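# Assemble two printed parts to match the stand's example

## Task

Join the two 3D-printed parts so the result matches the assembled example displayed on the stand, and do it quickly.

## Robot and tools

ROBOT. Two six-joint arms, left_arm and right_arm, each ending in a two-finger gripper with a wrist camera. left_arm is the robot's own left and sits on the +y side; image left/right does not follow these names. Arm bases (URDF root) are at (-0.029, +0.335, +0.087) m for left_arm and (-0.029, -0.335, +0.087) m for right_arm. The same joint angles can give different hand poses on the two arms.

FRAME. All reported positions use one scene frame, in metres: origin at table-top height (z = 0) above the centre of the robot's foot, +x forward over the table, +z up, +y toward left_arm. The table top starts near x = +0.15 m and may be rotated relative to the robot. Reported hand pose can be off by a few centimetres, more when the arm reaches far.

ROW FORMAT. Every commanded row is one flat list of 14 numbers, both arms always included: left_arm waist, shoulder, elbow, wrist pitch, wrist yaw, wrist roll, opening; then right_arm in that same order. Joint numbers are absolute target angles in radians (the same values Joint positions prints), not offsets. Stated ranges: waist -2.880 to 2.880, shoulder 0.000 to 3.142, elbow 0.000 to 3.019, wrist pitch -1.693 to 1.571, wrist yaw -1.571 to 1.571, wrist roll -2.094 to 2.094. Real ends may differ by up to 0.084 rad; a target beyond a range end by more than 0.084 rad and farther out than the current angle gets the call refused. Opening is an absolute command from -1 (shut) to +1 (fully open); between those extremes the fingers go to where grip_measured reads that value. To leave an arm or gripper unchanged, resend its current Joint targets or its current command; sending 0 for an opening is a real command.

MOTION LIMITS. Per control step each joint target is kept within a lead of its measured angle (0.716 rad waist and shoulder, 0.645 elbow, 0.69 wrist pitch, 1.84 wrist yaw, 3.24 wrist roll), and if a row would shift the hand more than 110 mm, that arm's targets are pulled back. Big changes therefore span several actions; tiny ones may not start.

TOOLS.
execute_actions(actions, cameras): actions is a list of up to 15 actions; each action is a table of 1 to 15 rows, one row per 1/30 s step, and a short table repeats its last row to fill 15 steps (0.5 s). An empty list just returns state and images. cameras: list of names, ["all"], or []; default gives images only for an empty list.
move(target, speed, blend, opening_speed, grip_force, blocking, cameras): target is one 14-number row or a list of up to 15 rows, all sharing a 10 s budget. All joints move in sync, so hands follow curves, with no obstacle avoidance or arm-arm avoidance. speed: rad/s for the joint with the longest travel, 0.01 to 12.57, default 0.5, one value or one per target. blend: radians of corner rounding per intermediate target, 0 (default) means stop there. opening_speed: how fast the commanded opening changes, per second on the -1..+1 scale, at least 0.2. grip_force: newtons per finger pad, 10 to 50 (50 is full), one value or one per arm; it persists, and low values close slowly. blocking=false returns after about 0.5 s while the move continues; a new move replaces it. The result adds a move: line: done, off_target (at rest but a joint over 0.035 rad off), moving, held, or fault, possibly with limits=held.
wait(seconds 0 to 10, cameras): let time pass holding commands. stop(cameras): brake a running move. zoom_image(camera, region): camera is cam_head_left, cam_head_right, cam_bench, cam_left_wrist or cam_right_wrist; region [x0, y0, x1, y1] in pixels, at most 504 by 504, from that camera's newest image. read_manual(section "licences"): notice texts only. finished_scene(scene 1): ends the scene permanently; call only when the assembly holds without the robot.

RESULTS. end_effector_position (m) is the point between the finger pads, about 1 cm behind the tips, with end_effector_quat_wxyz; fingers point along gripper +z and open along its y axis. Joint positions and Joint velocities: per arm six joints (rad, rad/s) then pad gap (m; 0.094 open). Joint targets: what joints are currently driven toward. Tool commands: present opening commands. grip_measured: opening on the command scale; with a firm squeeze it reads a bit below the part width. grip_effort_nm: gripper motor effort, negative closing, not a pad force. Joint torques (N m) include the arm's own weight. Other lines: joint sent to its limit, joint command not followed (clearance check altered targets), MOTOR HOT, OVER-TEMPERATURE FAULT, motor temperatures, and step readings for action calls. All five cameras are 672x504.

CAUTIONS. Nothing may leave the table or be set down off it. Avoid drops, releasing a moving part, slams, fast hits and hard presses, especially against fixed or heavy things; contact force grows with speed and with how far the target lies beyond contact. Any contact between the two arms, including one gripper closing on the other's fingers, can fail the scene. Close slowly on breakable parts. Holding loads, stretched poses or pushing into unreachable poses heats motors; at 100 °C that arm goes limp for 30 to 60 s or more. Time spent thinking also counts, so keep moves efficient and smooth.

Each tool is called after "Call:" as name(argument=value, ...) on one line, values as JSON.

## Session

Call:
execute_actions(actions=[])

Scene clock: 0.00 s.
left_arm: end_effector_position=(+0.7459, +0.4477, +0.2260) grip_measured=+1.000 grip_effort_nm=n/a end_effector_quat_wxyz=(+0.678, +0.494, +0.544, -0.002) | right_arm: end_effector_position=(+0.4866, -0.2247, +0.2425) grip_measured=+1.000 grip_effort_nm=n/a end_effector_quat_wxyz=(+0.162, +0.085, +0.983, +0.007)
Joint positions: left_arm=[0.87 2.105 1.557 0.347 1.046 1.012 0.094] | right_arm=[-0.233 1.529 1.241 -0.947 0.21 0.435 0.094]
Joint velocities: within noise
Joint torques (N m): no reading
Motor temperatures (°C): left_arm=[26 24 25 24 25 26 23] | right_arm=[26 28 25 25 24 24 25]
Heat: left arm: hottest waist 26 °C; right arm: hottest shoulder 28 °C.
Joint targets: left_arm=[0.871 2.116 1.574 0.350 1.046 1.013] | right_arm=[-0.234 1.533 1.264 -0.945 0.210 0.435]
Tool commands: left_gripper/opening=+1.0 right_gripper/opening=+1.0

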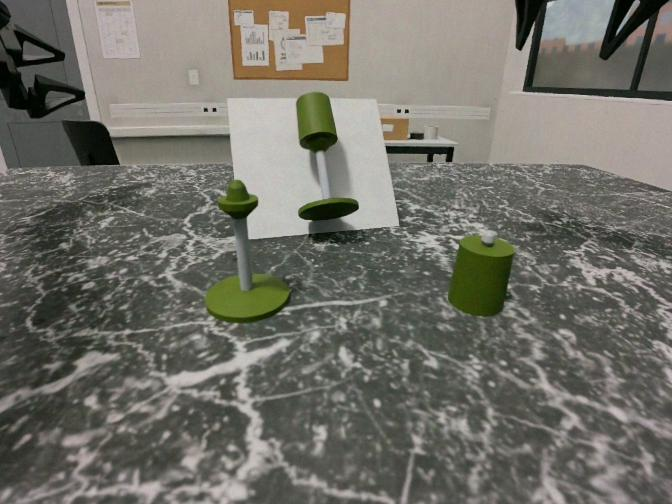

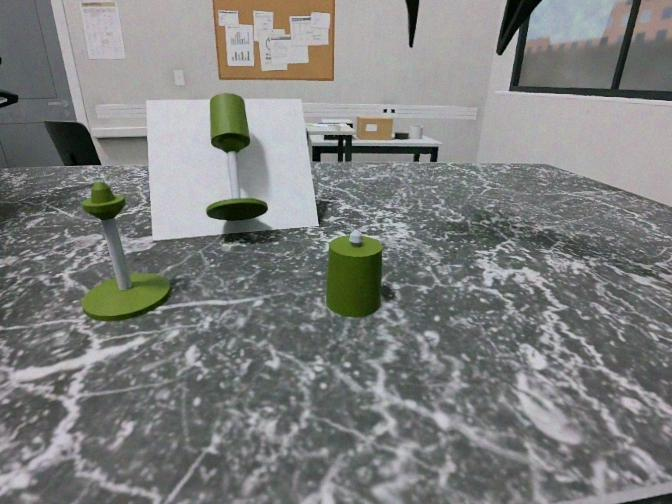

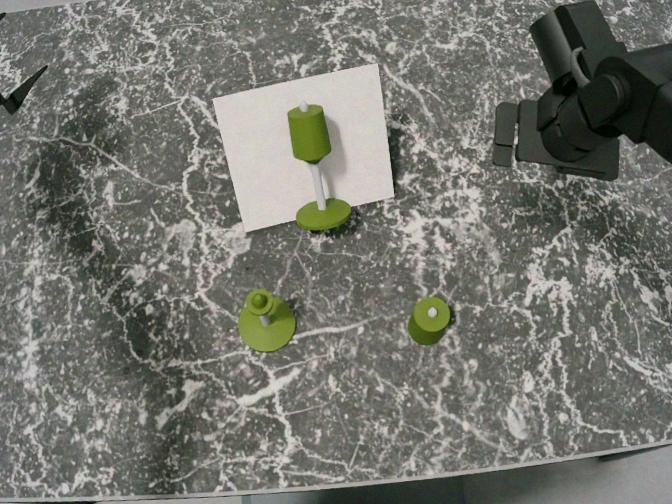

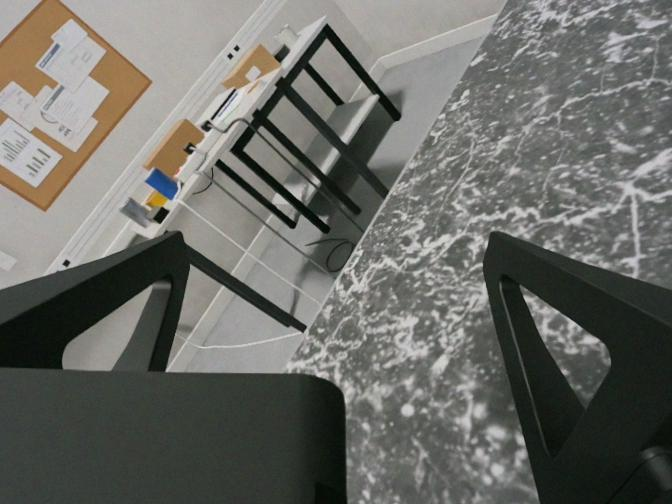

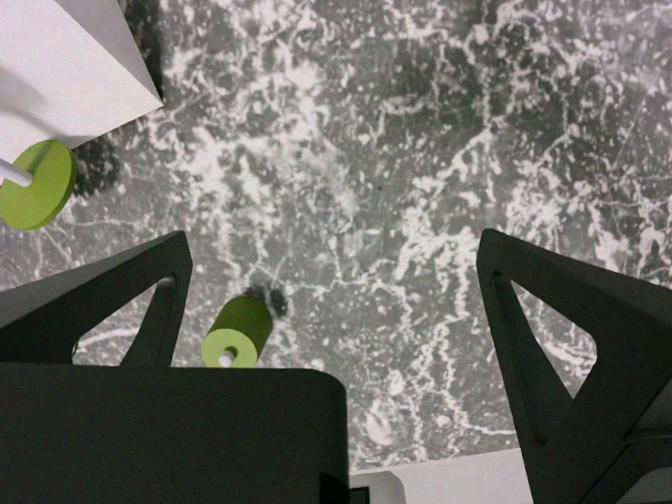

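Call:
zoom_image(camera="cam_head_left", region=[190, 80, 370, 330])

Call:
zoom_image(camera="cam_head_right", region=[300, 210, 410, 330])

Call:
zoom_image(camera="cam_bench", region=[220, 270, 470, 370])

Scaled by 2.016 from the camera's 672x504 image, which has a finer 960x720 frame.

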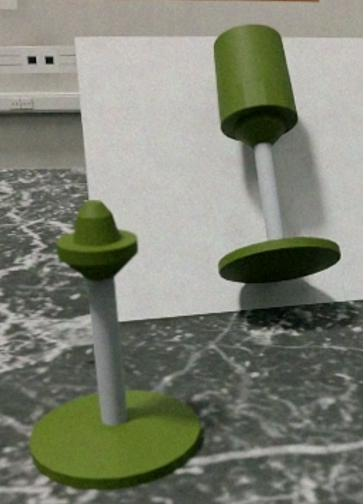

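Scaled by 4.200 from the camera's 672x504 image, which has a finer 960x720 frame.

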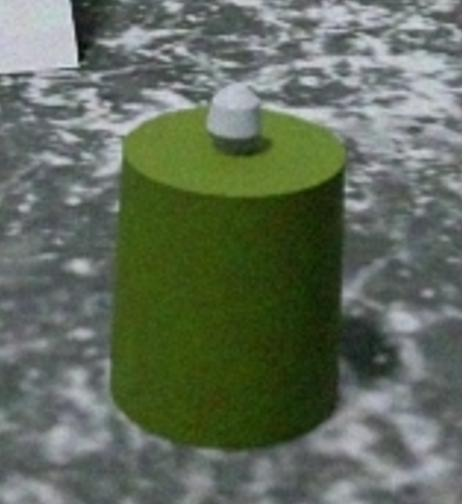

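Scaled by 2.016 from the camera's 672x504 image, which has a finer 960x720 frame.

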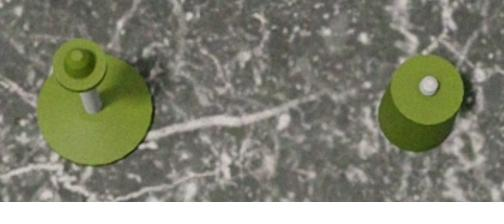

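Call:
move(target=[0.871, 2.116, 1.574, 0.350, 1.046, 1.013, 1, 0.0411, 1.6732, 1.1213, -1.0237, 0.1058, 0.2, 1], speed=0.9, cameras=["cam_right_wrist", "cam_bench"])

Scene clock: 85.17 s.
left_arm: end_effector_position=(+0.7459, +0.4477, +0.2260) grip_measured=+1.000 grip_effort_nm=0.00 end_effector_quat_wxyz=(+0.678, +0.494, +0.544, -0.002) | right_arm: end_effector_position=(+0.3578, -0.1047, +0.1364) grip_measured=+1.000 grip_effort_nm=0.03 end_effector_quat_wxyz=(-0.002, -0.188, +0.982, -0.002)
Joint positions: left_arm=[0.87 2.105 1.557 0.347 1.046 1.012 0.094] | right_arm=[0.045 1.676 1.113 -1.017 0.108 0.214 0.094]
Joint torques (N m): left_arm=[-1.2 -22.59 8.24 1.81 0.19 -0.07] | right_arm=[1.32 -15.15 10.11 0.35 -0.11 -0.15]
Motor temperatures (°C): left_arm=[26 33 34 24 25 26 23] | right_arm=[26 31 35 25 24 24 25]
Heat: left arm: hottest elbow 34 °C; right arm: hottest elbow 35 °C.
Joint targets: left_arm=[0.871 2.116 1.574 0.350 1.046 1.013] | right_arm=[0.041 1.673 1.121 -1.024 0.106 0.200]
move: done
camera_calibration:
cam_right_wrist: T_world_to_cam=[[0.359627, -0.93306, 0.0081623, -0.228372], [-0.750097, -0.283883, 0.597298, 0.158665], [-0.554998, -0.220927, -0.801978, 0.40996], [0, 0, 0, 1]] pos_world=[0.42867, -0.0774715, 0.235873]
Images, in order (width x height): cam_bench 672x504, cam_right_wrist 672x504.

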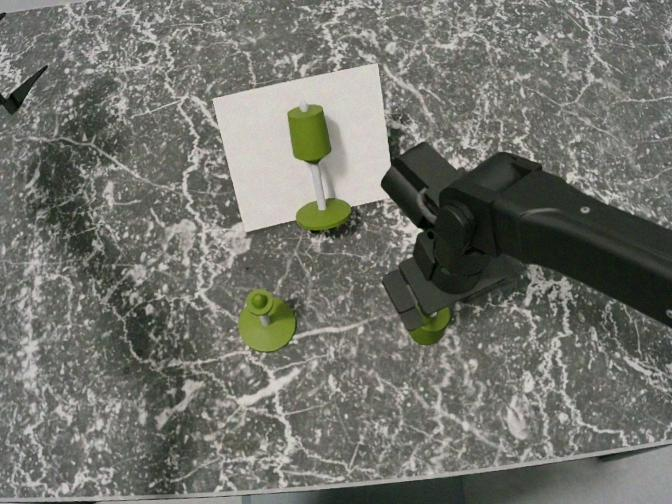

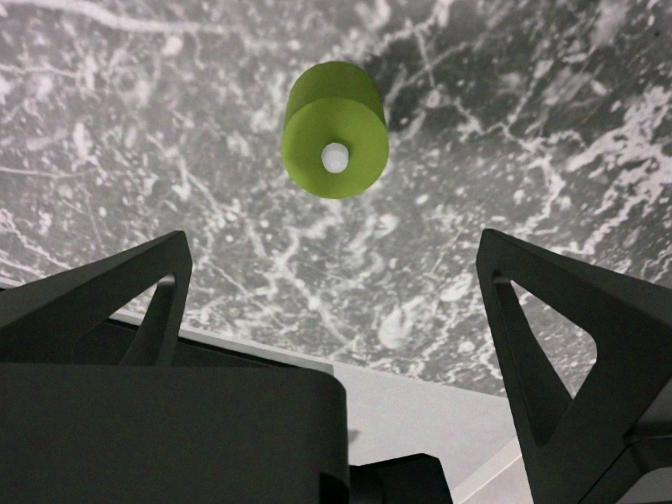

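Call:
move(target=[[0.871, 2.116, 1.574, 0.350, 1.046, 1.013, 1, 0.0226, 1.8378, 1.0350, -0.7700, 0.1059, 0.2, 1], [0.871, 2.116, 1.574, 0.350, 1.046, 1.013, 1, 0.0226, 1.8378, 1.0350, -0.7700, 0.1059, 0.2, -0.12]], speed=0.4, opening_speed=0.6, cameras=["cam_right_wrist", "cam_bench", "cam_head_right", "cam_head_left"])

Scene clock: 98.03 s.
left_arm: end_effector_position=(+0.7459, +0.4477, +0.2260) grip_measured=+1.000 grip_effort_nm=0.00 end_effector_quat_wxyz=(+0.678, +0.494, +0.544, -0.002) | right_arm: end_effector_position=(+0.3587, -0.1006, +0.0501) grip_measured=+0.015 grip_effort_nm=-0.95 end_effector_quat_wxyz=(+0.004, -0.180, +0.984, +0.001)
Joint positions: left_arm=[0.87 2.105 1.557 0.347 1.046 1.012 0.094] | right_arm=[0.031 1.822 1.035 -0.779 0.108 0.214 0.048]
Joint torques (N m): left_arm=[-1.32 -22.71 8.25 1.77 0.18 -0.06] | right_arm=[0.97 -14.56 7.94 1.09 -0.11 -0.15]
Heat: left arm: hottest shoulder 34 °C; right arm: hottest elbow 35 °C.
Joint targets: left_arm=[0.871 2.116 1.574 0.350 1.046 1.013] | right_arm=[0.023 1.838 1.035 -0.770 0.106 0.200]
move: done
camera_calibration:
cam_right_wrist: T_world_to_cam=[[0.346097, -0.938184, 0.00530119, -0.219593], [-0.76051, -0.277236, 0.587167, 0.217029], [-0.549401, -0.207248, -0.809449, 0.341999], [0, 0, 0, 1]] pos_world=[0.428948, -0.0749721, 0.150562]
Images, in order (width x height): cam_head_left 672x504, cam_head_right 672x504, cam_bench 672x504, cam_right_wrist 672x504.

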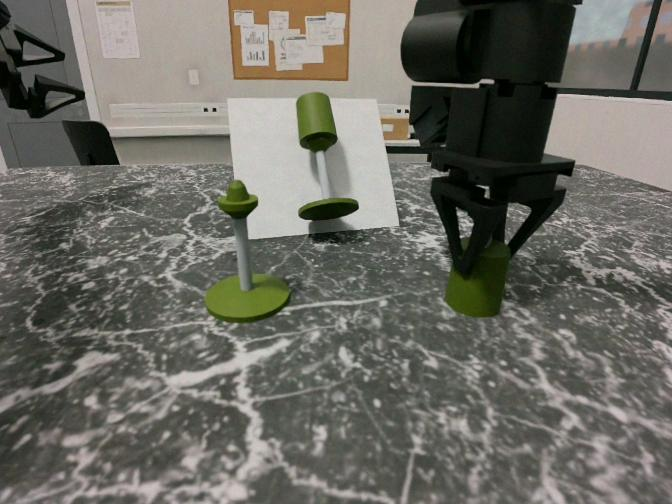

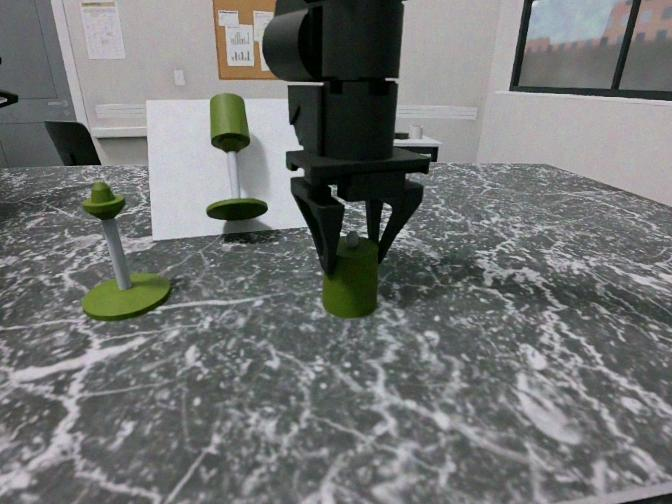

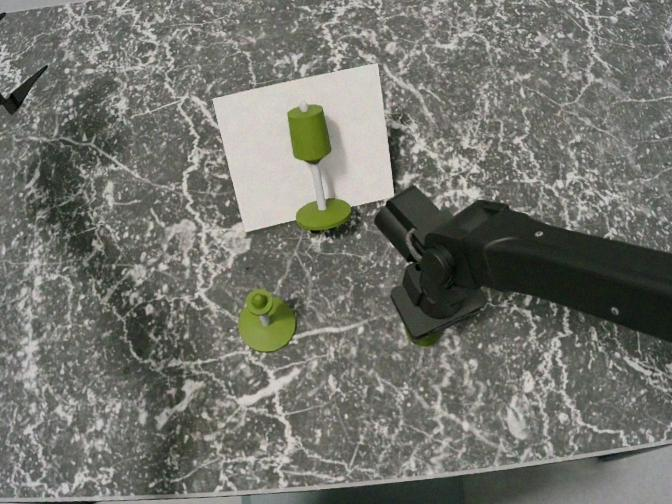

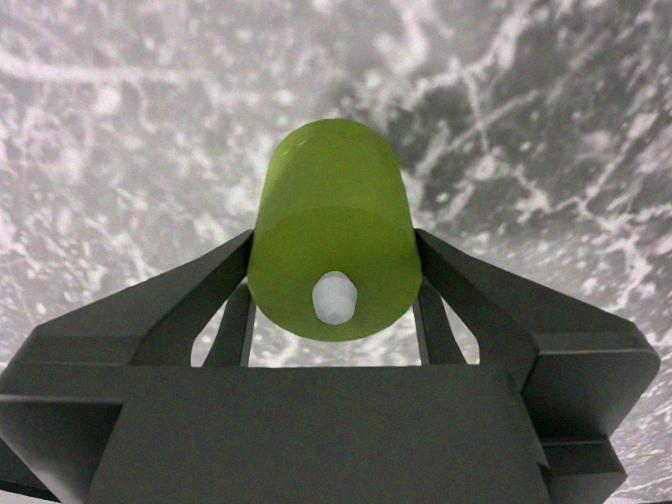

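Call:
move(target=[[0.871, 2.116, 1.574, 0.350, 1.046, 1.013, 1, 0.055, 1.6003, 1.2050, -1.18, 0.1059, 0.2, -0.12], [0.871, 2.116, 1.574, 0.350, 1.046, 1.013, 1, 0.3467, 2.0381, 1.7566, -1.3258, 0.0995, 0.2, -0.12]], speed=[0.5, 0.6], blend=[0.05, 0], cameras=["cam_right_wrist", "cam_bench", "cam_head_right", "cam_head_left"])

Scene clock: 121.03 s.
left_arm: end_effector_position=(+0.7459, +0.4477, +0.2260) grip_measured=+1.000 grip_effort_nm=0.00 end_effector_quat_wxyz=(+0.678, +0.494, +0.544, -0.002) | right_arm: end_effector_position=(+0.3601, +0.1121, +0.1856) grip_measured=+0.013 grip_effort_nm=-0.99 end_effector_quat_wxyz=(-0.009, -0.339, +0.941, -0.007)
Joint positions: left_arm=[0.87 2.105 1.557 0.347 1.046 1.012 0.094] | right_arm=[0.354 2.017 1.704 -1.318 0.102 0.213 0.048]
Joint torques (N m): left_arm=[-1.2 -22.89 8.25 1.74 0.18 -0.08] | right_arm=[1.61 -19.84 14.98 0.23 -0.12 -0.15]
Heat: left arm: hottest elbow 35 °C; right arm: hottest elbow 35 °C.
Joint targets: left_arm=[0.871 2.116 1.574 0.350 1.046 1.013] | right_arm=[0.347 2.038 1.756 -1.326 0.099 0.200]
move: off_target (right_arm); right_arm: the elbow is farthest, 0.052 rad from its target
camera_calibration:
cam_right_wrist: T_world_to_cam=[[0.629964, -0.776523, 0.0125242, -0.14295], [-0.619545, -0.492759, 0.611026, 0.166485], [-0.468304, -0.392684, -0.791512, 0.484672], [0, 0, 0, 1]] pos_world=[0.420173, 0.161356, 0.283687]
Images, in order (width x height): cam_head_left 672x504, cam_head_right 672x504, cam_bench 672x504, cam_right_wrist 672x504.

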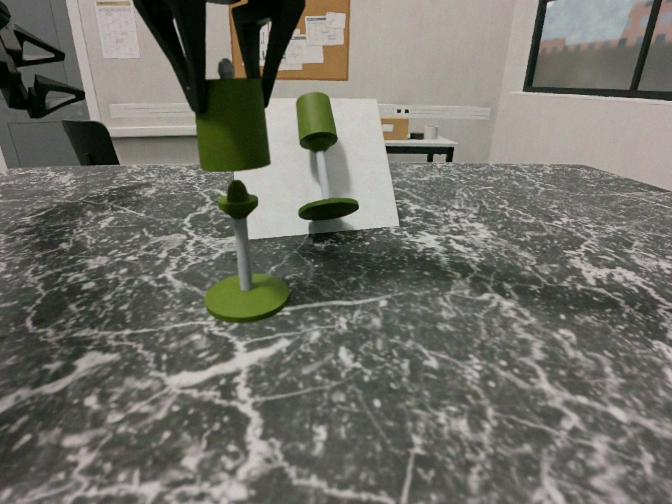

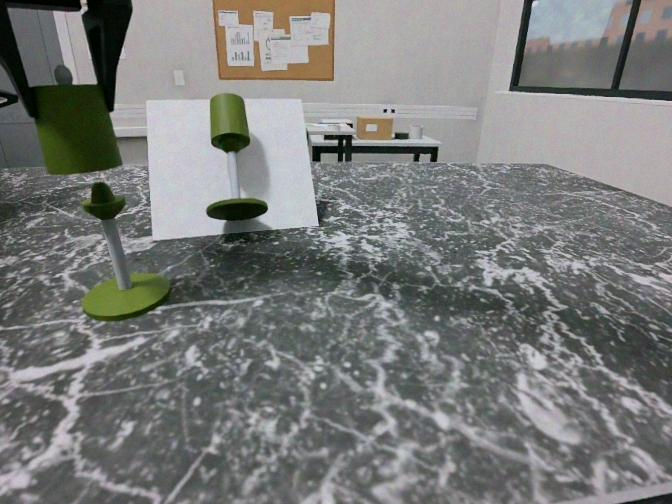

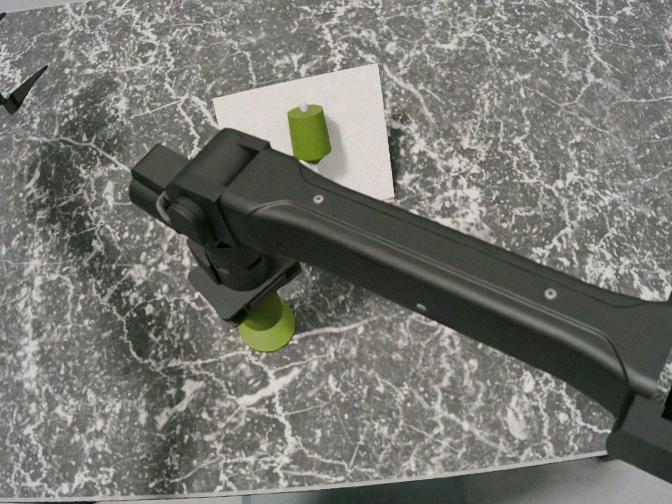

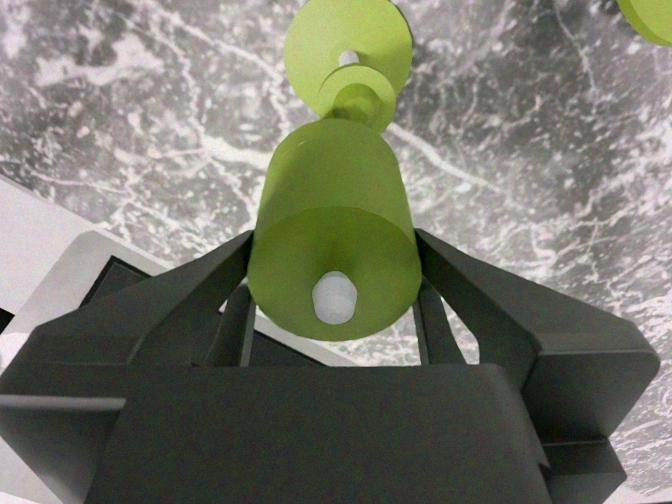

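Call:
move(target=[0.871, 2.116, 1.574, 0.350, 1.046, 1.013, 1, 0.3225, 2.0726, 1.814, -1.324, 0.097, 0.2, -0.12], speed=0.3, cameras=["cam_right_wrist", "cam_head_right", "cam_head_left"])

Call:
zoom_image(camera="cam_head_left", region=[150, 60, 330, 330])

Call:
zoom_image(camera="cam_head_right", region=[10, 60, 190, 330])

Call:
zoom_image(camera="cam_right_wrist", region=[220, 0, 460, 360])

Scene clock: 147.63 s.
left_arm: end_effector_position=(+0.7459, +0.4477, +0.2260) grip_measured=+1.000 grip_effort_nm=0.00 end_effector_quat_wxyz=(+0.678, +0.494, +0.544, -0.002) | right_arm: end_effector_position=(+0.3842, +0.1158, +0.1873) grip_measured=+0.013 grip_effort_nm=-0.99 end_effector_quat_wxyz=(+0.001, -0.325, +0.946, +0.000)
Joint positions: left_arm=[0.87 2.105 1.557 0.347 1.046 1.012 0.094] | right_arm=[0.327 2.046 1.76 -1.318 0.101 0.213 0.048]
Joint torques (N m): left_arm=[-1.38 -22.59 8.25 1.76 0.21 -0.07] | right_arm=[1.96 -20.01 15.21 0.35 -0.18 -0.15]
Motor temperatures (°C): left_arm=[26 35 35 24 25 26 23] | right_arm=[26 34 41 25 24 24 27]
Heat: left arm: hottest shoulder 35 °C; right arm: hottest elbow 41 °C.
Joint targets: left_arm=[0.871 2.116 1.574 0.350 1.046 1.013] | right_arm=[0.322 2.072 1.814 -1.324 0.097 0.200]
move: off_target (right_arm); right_arm: the elbow is farthest, 0.054 rad from its target
camera_calibration:
cam_right_wrist: T_world_to_cam=[[0.606572, -0.795012, 0.00514759, -0.142808], [-0.642087, -0.486055, 0.592853, 0.193424], [-0.468823, -0.362913, -0.805294, 0.498082], [0, 0, 0, 1]] pos_world=[0.444331, 0.161241, 0.287166]
Images, in order (width x height): cam_head_left 672x504, cam_head_right 672x504, cam_right_wrist 672x504.

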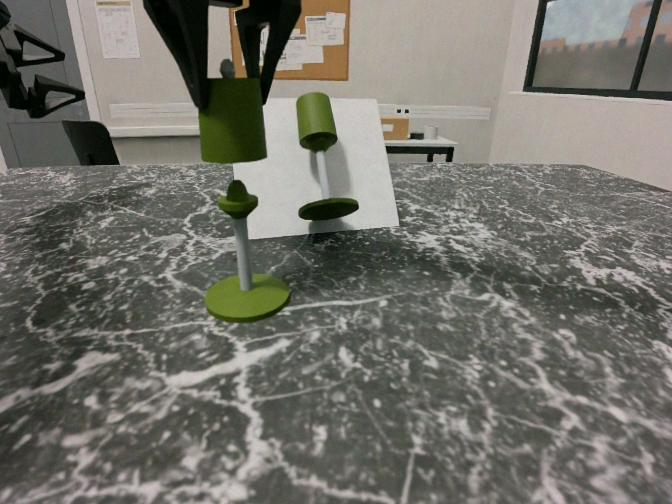

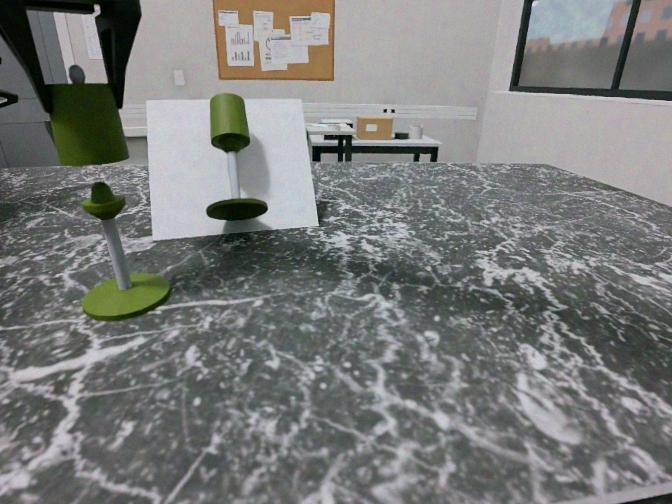

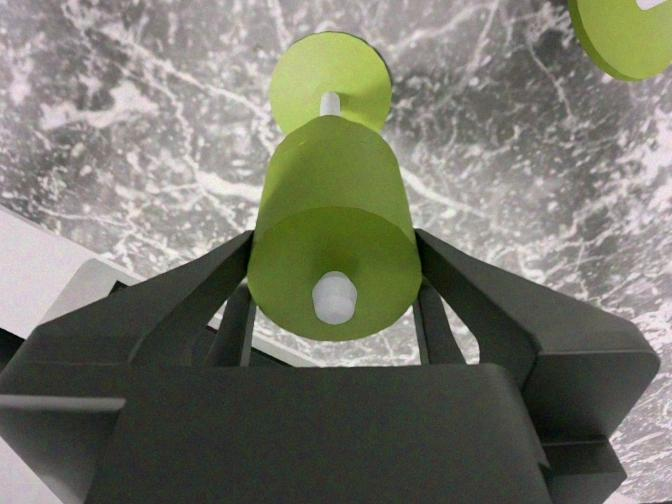

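Scaled by 1.867 from the camera's 672x504 image, which has a finer 960x720 frame.

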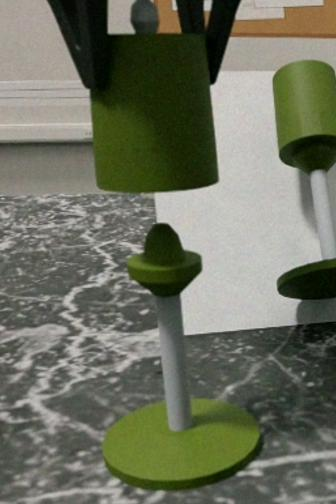

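Scaled by 1.867 from the camera's 672x504 image, which has a finer 960x720 frame.

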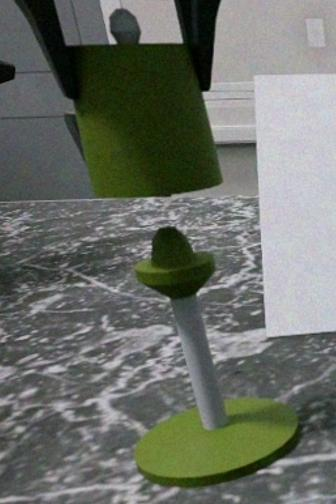

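Scaled by 1.400 from the camera's 672x504 image, which has a finer 960x720 frame.

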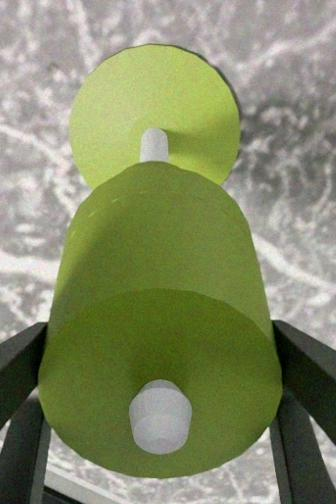

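Call:
move(target=[0.871, 2.116, 1.574, 0.350, 1.046, 1.013, 1, 0.319, 2.0873, 1.8013, -1.2947, 0.096, 0.2, -0.12], speed=0.15, cameras=["cam_right_wrist", "cam_head_right", "cam_head_left"])

Call:
zoom_image(camera="cam_head_left", region=[180, 130, 290, 230])

Call:
zoom_image(camera="cam_head_right", region=[40, 130, 150, 230])

Scene clock: 192.67 s.
left_arm: end_effector_position=(+0.7459, +0.4477, +0.2260) grip_measured=+1.000 grip_effort_nm=0.00 end_effector_quat_wxyz=(+0.678, +0.494, +0.544, -0.002) | right_arm: end_effector_position=(+0.3851, +0.1186, +0.1778) grip_measured=+0.013 grip_effort_nm=-0.99 end_effector_quat_wxyz=(-0.001, -0.325, +0.946, +0.000)
Joint positions: left_arm=[0.87 2.105 1.557 0.347 1.046 1.012 0.094] | right_arm=[0.327 2.062 1.76 -1.304 0.1 0.213 0.048]
Joint torques (N m): left_arm=[-1.26 -22.89 8.28 1.84 0.2 -0.07] | right_arm=[1.67 -20.31 14.06 1.1 -0.18 -0.15]
Motor temperatures (°C): left_arm=[26 36 36 24 25 26 23] | right_arm=[26 38 47 25 24 24 28]
Heat: left arm: hottest shoulder 36 °C; right arm: hottest elbow 47 °C.
Joint targets: left_arm=[0.871 2.116 1.574 0.350 1.046 1.013] | right_arm=[0.319 2.087 1.801 -1.295 0.096 0.200]
move: off_target (right_arm); right_arm: the elbow is farthest, 0.041 rad from its target
camera_calibration:
cam_right_wrist: T_world_to_cam=[[0.60681, -0.794831, 0.00504126, -0.141207], [-0.640624, -0.485307, 0.595045, 0.20002], [-0.470514, -0.364308, -0.803677, 0.492457], [0, 0, 0, 1]] pos_world=[0.445532, 0.164242, 0.277467]
Images, in order (width x height): cam_head_left 672x504, cam_head_right 672x504, cam_right_wrist 672x504.

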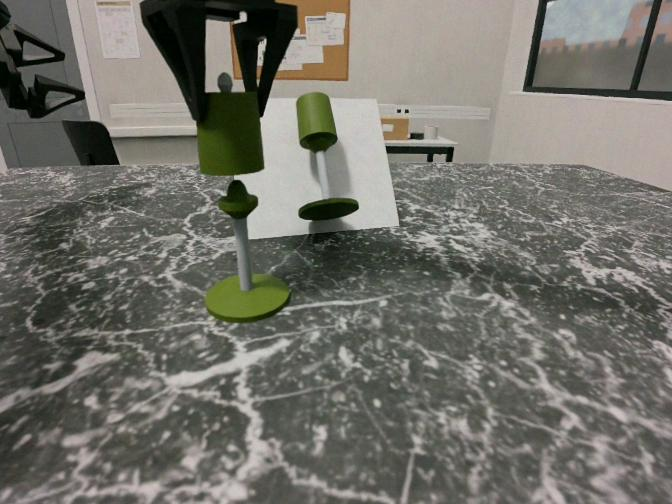

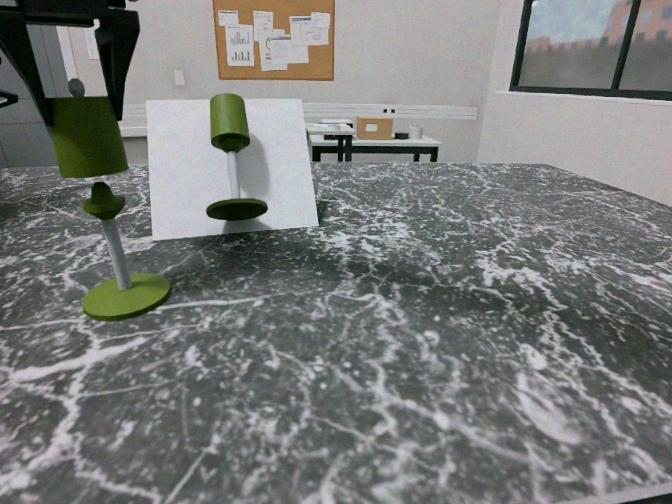

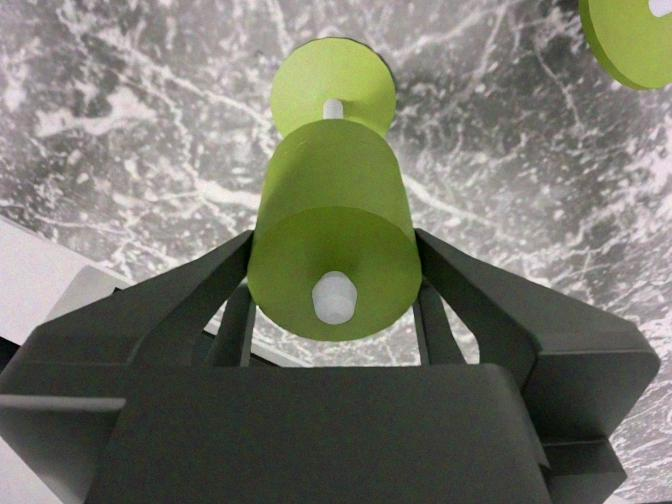

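Scaled by 4.582 from the camera's 672x504 image, which has a finer 960x720 frame.

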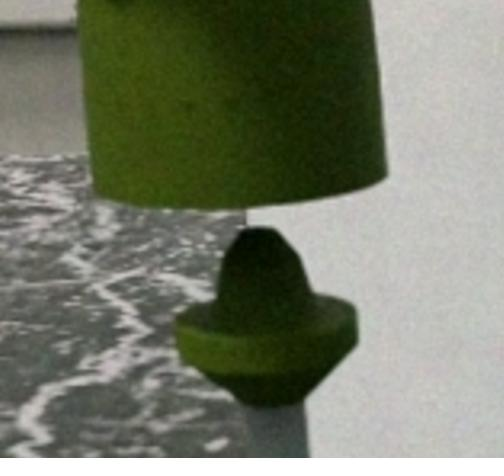

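Scaled by 4.582 from the camera's 672x504 image, which has a finer 960x720 frame.

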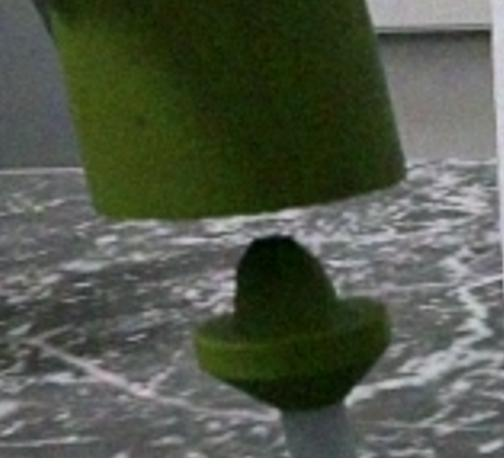

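Call:
move(target=[[0.871, 2.116, 1.574, 0.350, 1.046, 1.013, 1, 0.3145, 2.0838, 1.793, -1.2935, 0.096, 0.2, -0.12],[0.871, 2.116, 1.574, 0.350, 1.046, 1.013, 1, 0.3123, 2.095, 1.7735, -1.2600, 0.096, 0.2, -0.12]], speed=[0.15, 0.05], cameras=["cam_right_wrist", "cam_head_right", "cam_head_left"])

Call:
zoom_image(camera="cam_head_left", region=[180, 130, 290, 230])

Call:
zoom_image(camera="cam_head_right", region=[40, 130, 150, 230])

Scene clock: 219.27 s.
left_arm: end_effector_position=(+0.7459, +0.4477, +0.2260) grip_measured=+1.000 grip_effort_nm=0.00 end_effector_quat_wxyz=(+0.678, +0.494, +0.544, -0.002) | right_arm: end_effector_position=(+0.3925, +0.1231, +0.1740) grip_measured=+0.013 grip_effort_nm=-0.99 end_effector_quat_wxyz=(+0.011, -0.321, +0.947, +0.007)
Joint positions: left_arm=[0.87 2.105 1.557 0.347 1.046 1.012 0.094] | right_arm=[0.322 2.068 1.76 -1.27 0.1 0.213 0.048]
Joint torques (N m): left_arm=[-1.26 -22.65 8.27 1.84 0.19 -0.08] | right_arm=[1.55 -20.31 11.67 1.14 -0.18 -0.15]
Heat: left arm: hottest shoulder 36 °C; right arm: hottest elbow 47 °C.
Joint targets: left_arm=[0.871 2.116 1.574 0.350 1.046 1.013] | right_arm=[0.312 2.095 1.773 -1.260 0.096 0.200]
move: done
camera_calibration:
cam_right_wrist: T_world_to_cam=[[0.60056, -0.799579, -0.0012727, -0.137916], [-0.654703, -0.492658, 0.573282, 0.219368], [-0.459011, -0.343457, -0.819357, 0.490115], [0, 0, 0, 1]] pos_world=[0.451416, 0.166132, 0.275644]
Images, in order (width x height): cam_head_left 672x504, cam_head_right 672x504, cam_right_wrist 672x504.

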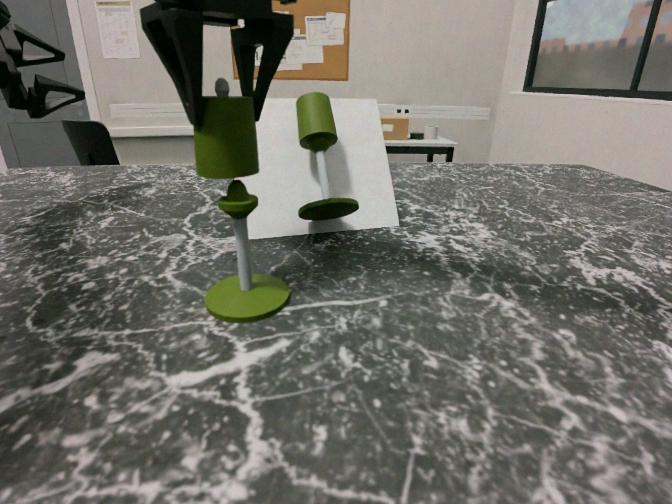

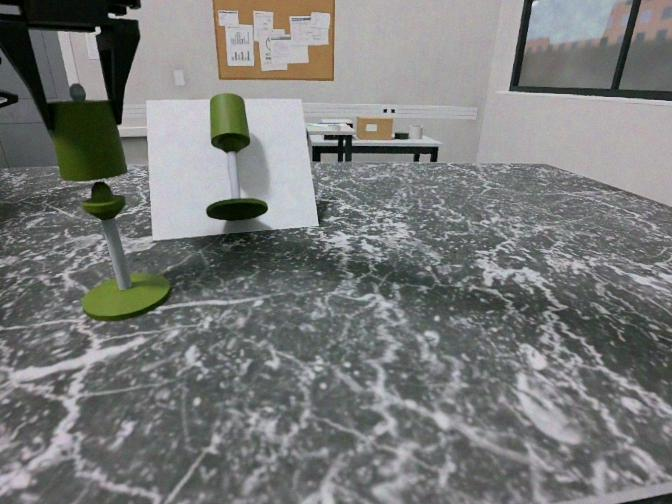

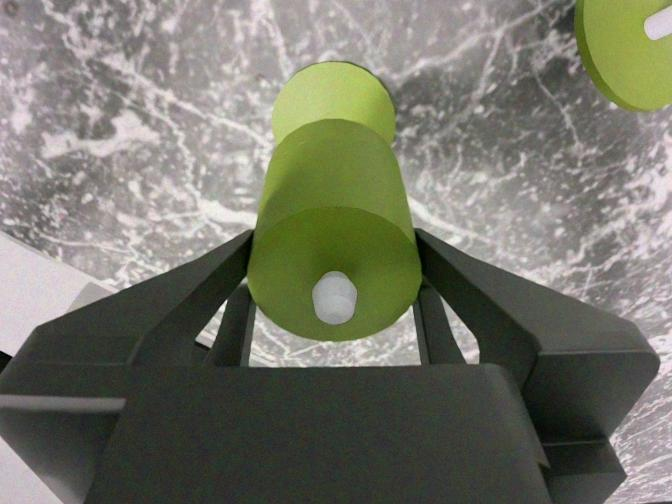

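Scaled by 4.582 from the camera's 672x504 image, which has a finer 960x720 frame.

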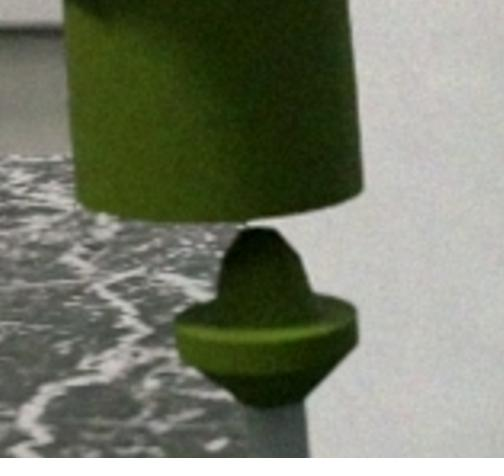

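Scaled by 4.582 from the camera's 672x504 image, which has a finer 960x720 frame.

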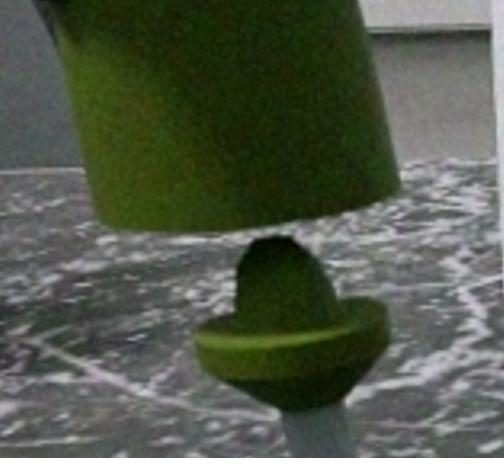

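Call:
move(target=[[0.871, 2.116, 1.574, 0.350, 1.046, 1.013, 1, 0.309, 2.095, 1.7735, -1.2955, 0.096, 0.2, -0.12],[0.871, 2.116, 1.574, 0.350, 1.046, 1.013, 1, 0.308, 2.097, 1.734, -1.2610, 0.096, 0.2, -0.12]], speed=[0.15, 0.05], cameras=["cam_right_wrist", "cam_head_right", "cam_head_left"])

Call:
zoom_image(camera="cam_head_left", region=[180, 130, 290, 230])

Call:
zoom_image(camera="cam_head_right", region=[40, 130, 150, 230])

Scene clock: 246.87 s.
left_arm: end_effector_position=(+0.7459, +0.4477, +0.2260) grip_measured=+1.000 grip_effort_nm=0.00 end_effector_quat_wxyz=(+0.678, +0.494, +0.544, -0.002) | right_arm: end_effector_position=(+0.3875, +0.1150, +0.1640) grip_measured=+0.013 grip_effort_nm=-0.99 end_effector_quat_wxyz=(-0.001, -0.320, +0.947, +0.000)
Joint positions: left_arm=[0.87 2.105 1.557 0.347 1.046 1.012 0.094] | right_arm=[0.318 2.07 1.736 -1.272 0.099 0.213 0.048]
Joint torques (N m): left_arm=[-1.03 -22.95 8.2 1.78 0.19 -0.07] | right_arm=[1.49 -20.13 10.18 1.13 -0.14 -0.15]
Heat: left arm: hottest shoulder 37 °C; right arm: hottest elbow 43 °C.
Joint targets: left_arm=[0.871 2.116 1.574 0.350 1.046 1.013] | right_arm=[0.308 2.097 1.734 -1.261 0.096 0.200]
move: done
camera_calibration:
cam_right_wrist: T_world_to_cam=[[0.5995, -0.800366, 0.00373212, -0.141723], [-0.644181, -0.479735, 0.595723, 0.208568], [-0.475005, -0.35954, -0.803182, 0.482315], [0, 0, 0, 1]] pos_world=[0.448421, 0.160039, 0.263666]
Images, in order (width x height): cam_head_left 672x504, cam_head_right 672x504, cam_right_wrist 672x504.

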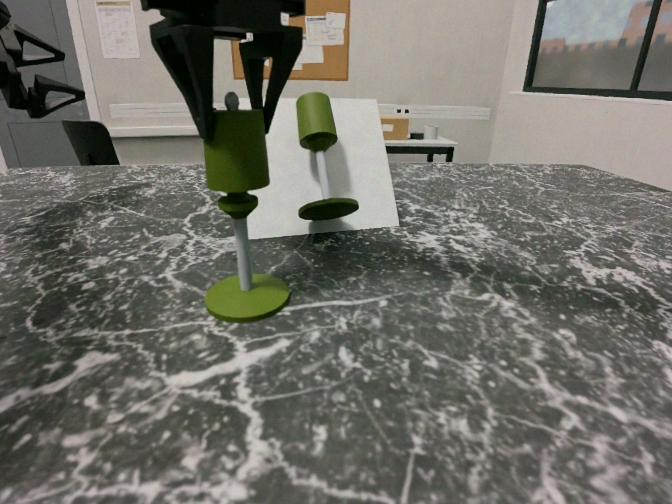

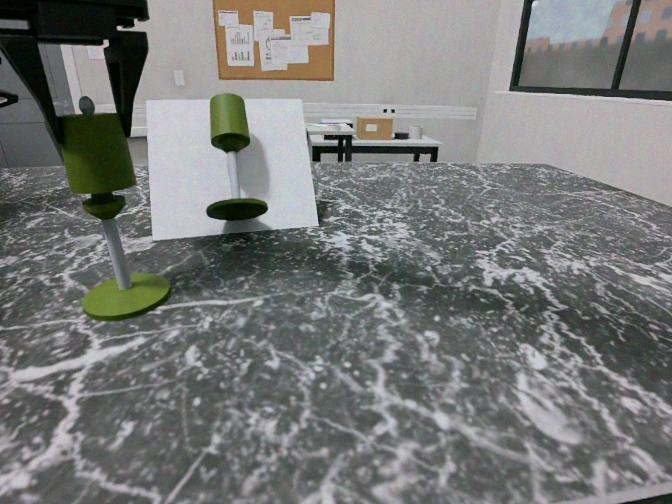

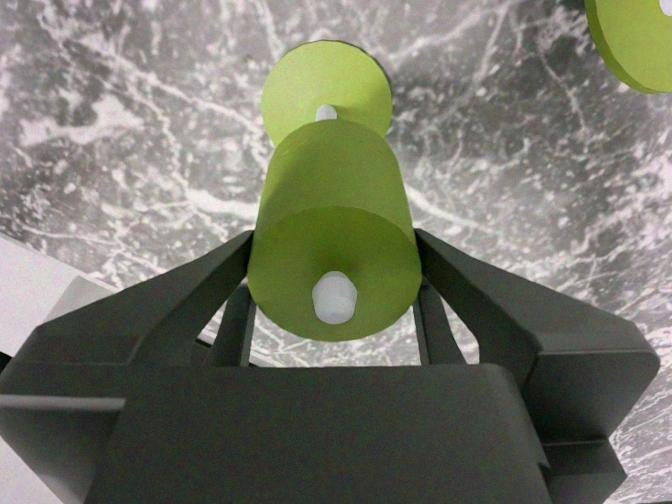

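Scaled by 4.582 from the camera's 672x504 image, which has a finer 960x720 frame.

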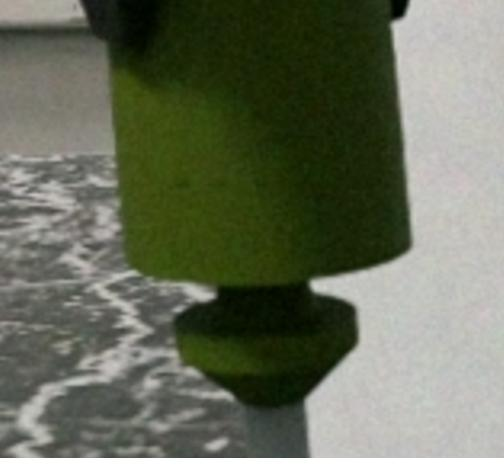

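Scaled by 4.582 from the camera's 672x504 image, which has a finer 960x720 frame.

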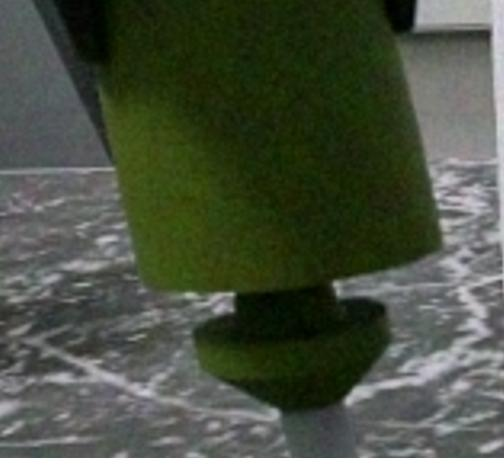

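Call:
move(target=[0.871, 2.116, 1.574, 0.350, 1.046, 1.013, 1, 0.3054, 2.1109, 1.7126, -1.2257, 0.096, 0.2, -0.12], speed=0.03, cameras=["cam_right_wrist", "cam_head_right", "cam_head_left"])

Call:
zoom_image(camera="cam_head_left", region=[180, 130, 290, 230])

Call:
zoom_image(camera="cam_head_right", region=[40, 130, 150, 230])

Scene clock: 257.23 s.
left_arm: end_effector_position=(+0.7459, +0.4477, +0.2260) grip_measured=+1.000 grip_effort_nm=0.00 end_effector_quat_wxyz=(+0.678, +0.494, +0.544, -0.002) | right_arm: end_effector_position=(+0.3877, +0.1167, +0.1530) grip_measured=+0.013 grip_effort_nm=-0.99 end_effector_quat_wxyz=(+0.001, -0.320, +0.948, +0.003)
Joint positions: left_arm=[0.87 2.105 1.557 0.347 1.046 1.012 0.094] | right_arm=[0.317 2.079 1.721 -1.242 0.096 0.213 0.048]
Joint torques (N m): left_arm=[-1.26 -22.77 8.24 1.78 0.2 -0.07] | right_arm=[1.44 -19.78 9.61 1.39 -0.05 -0.15]
Motor temperatures (°C): left_arm=[26 37 37 24 25 26 23] | right_arm=[26 38 42 25 24 24 29]
Heat: left arm: hottest shoulder 37 °C; right arm: hottest elbow 42 °C.
Joint targets: left_arm=[0.871 2.116 1.574 0.350 1.046 1.013] | right_arm=[0.305 2.111 1.713 -1.226 0.096 0.200]
move: done
camera_calibration:
cam_right_wrist: T_world_to_cam=[[0.598111, -0.801413, -0.000258868, -0.139201], [-0.646063, -0.482361, 0.591549, 0.217876], [-0.4742, -0.353645, -0.806269, 0.473637], [0, 0, 0, 1]] pos_world=[0.448618, 0.161037, 0.252959]
Images, in order (width x height): cam_head_left 672x504, cam_head_right 672x504, cam_right_wrist 672x504.

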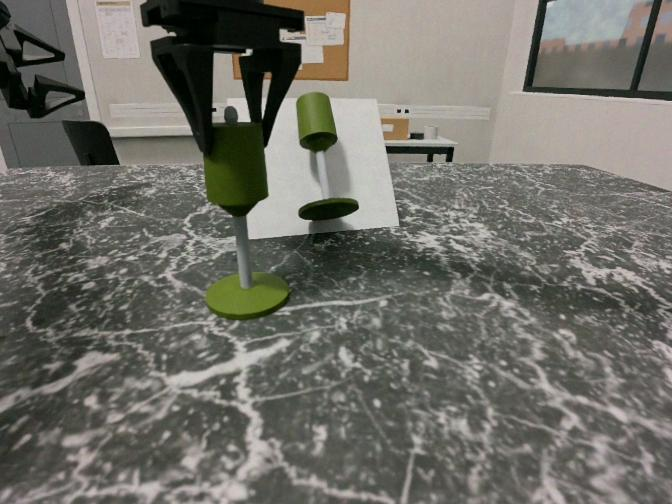

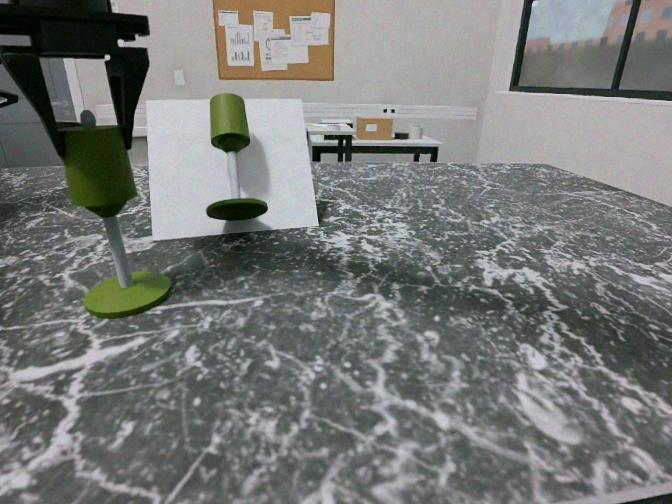

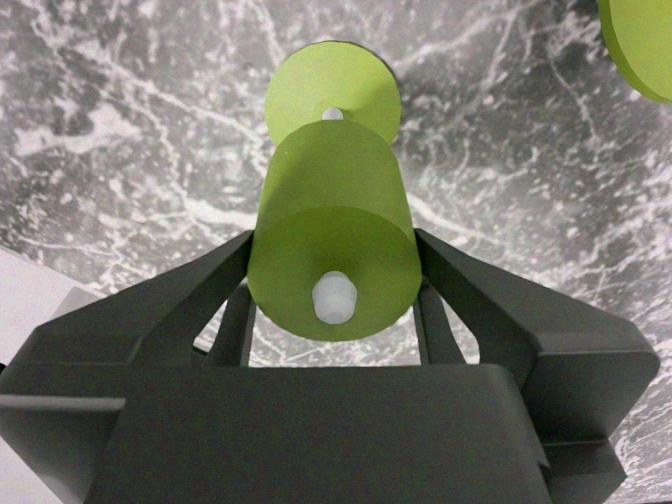

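Scaled by 4.582 from the camera's 672x504 image, which has a finer 960x720 frame.

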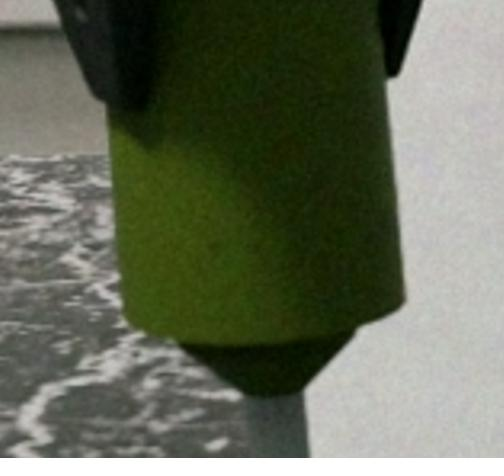

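Scaled by 4.582 from the camera's 672x504 image, which has a finer 960x720 frame.

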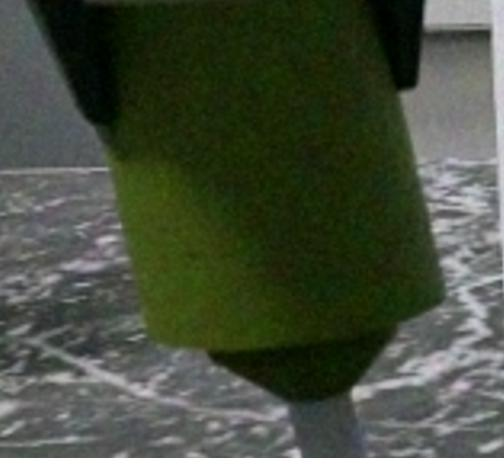

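Call:
zoom_image(camera="cam_head_left", region=[285, 80, 365, 230])

Call:
zoom_image(camera="cam_head_left", region=[190, 180, 310, 330])

Scaled by 3.360 from the camera's 672x504 image, which has a finer 960x720 frame.

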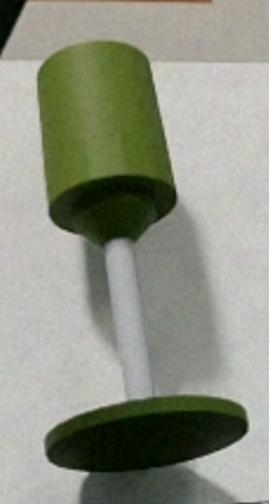

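Scaled by 3.360 from the camera's 672x504 image, which has a finer 960x720 frame.

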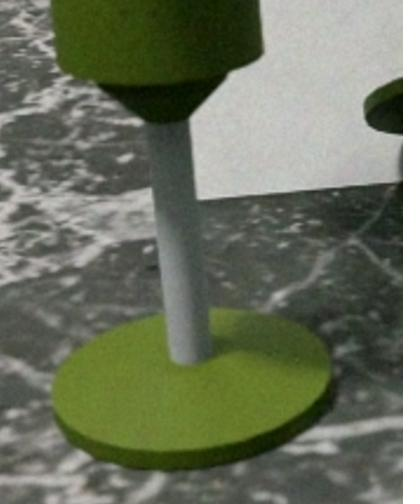

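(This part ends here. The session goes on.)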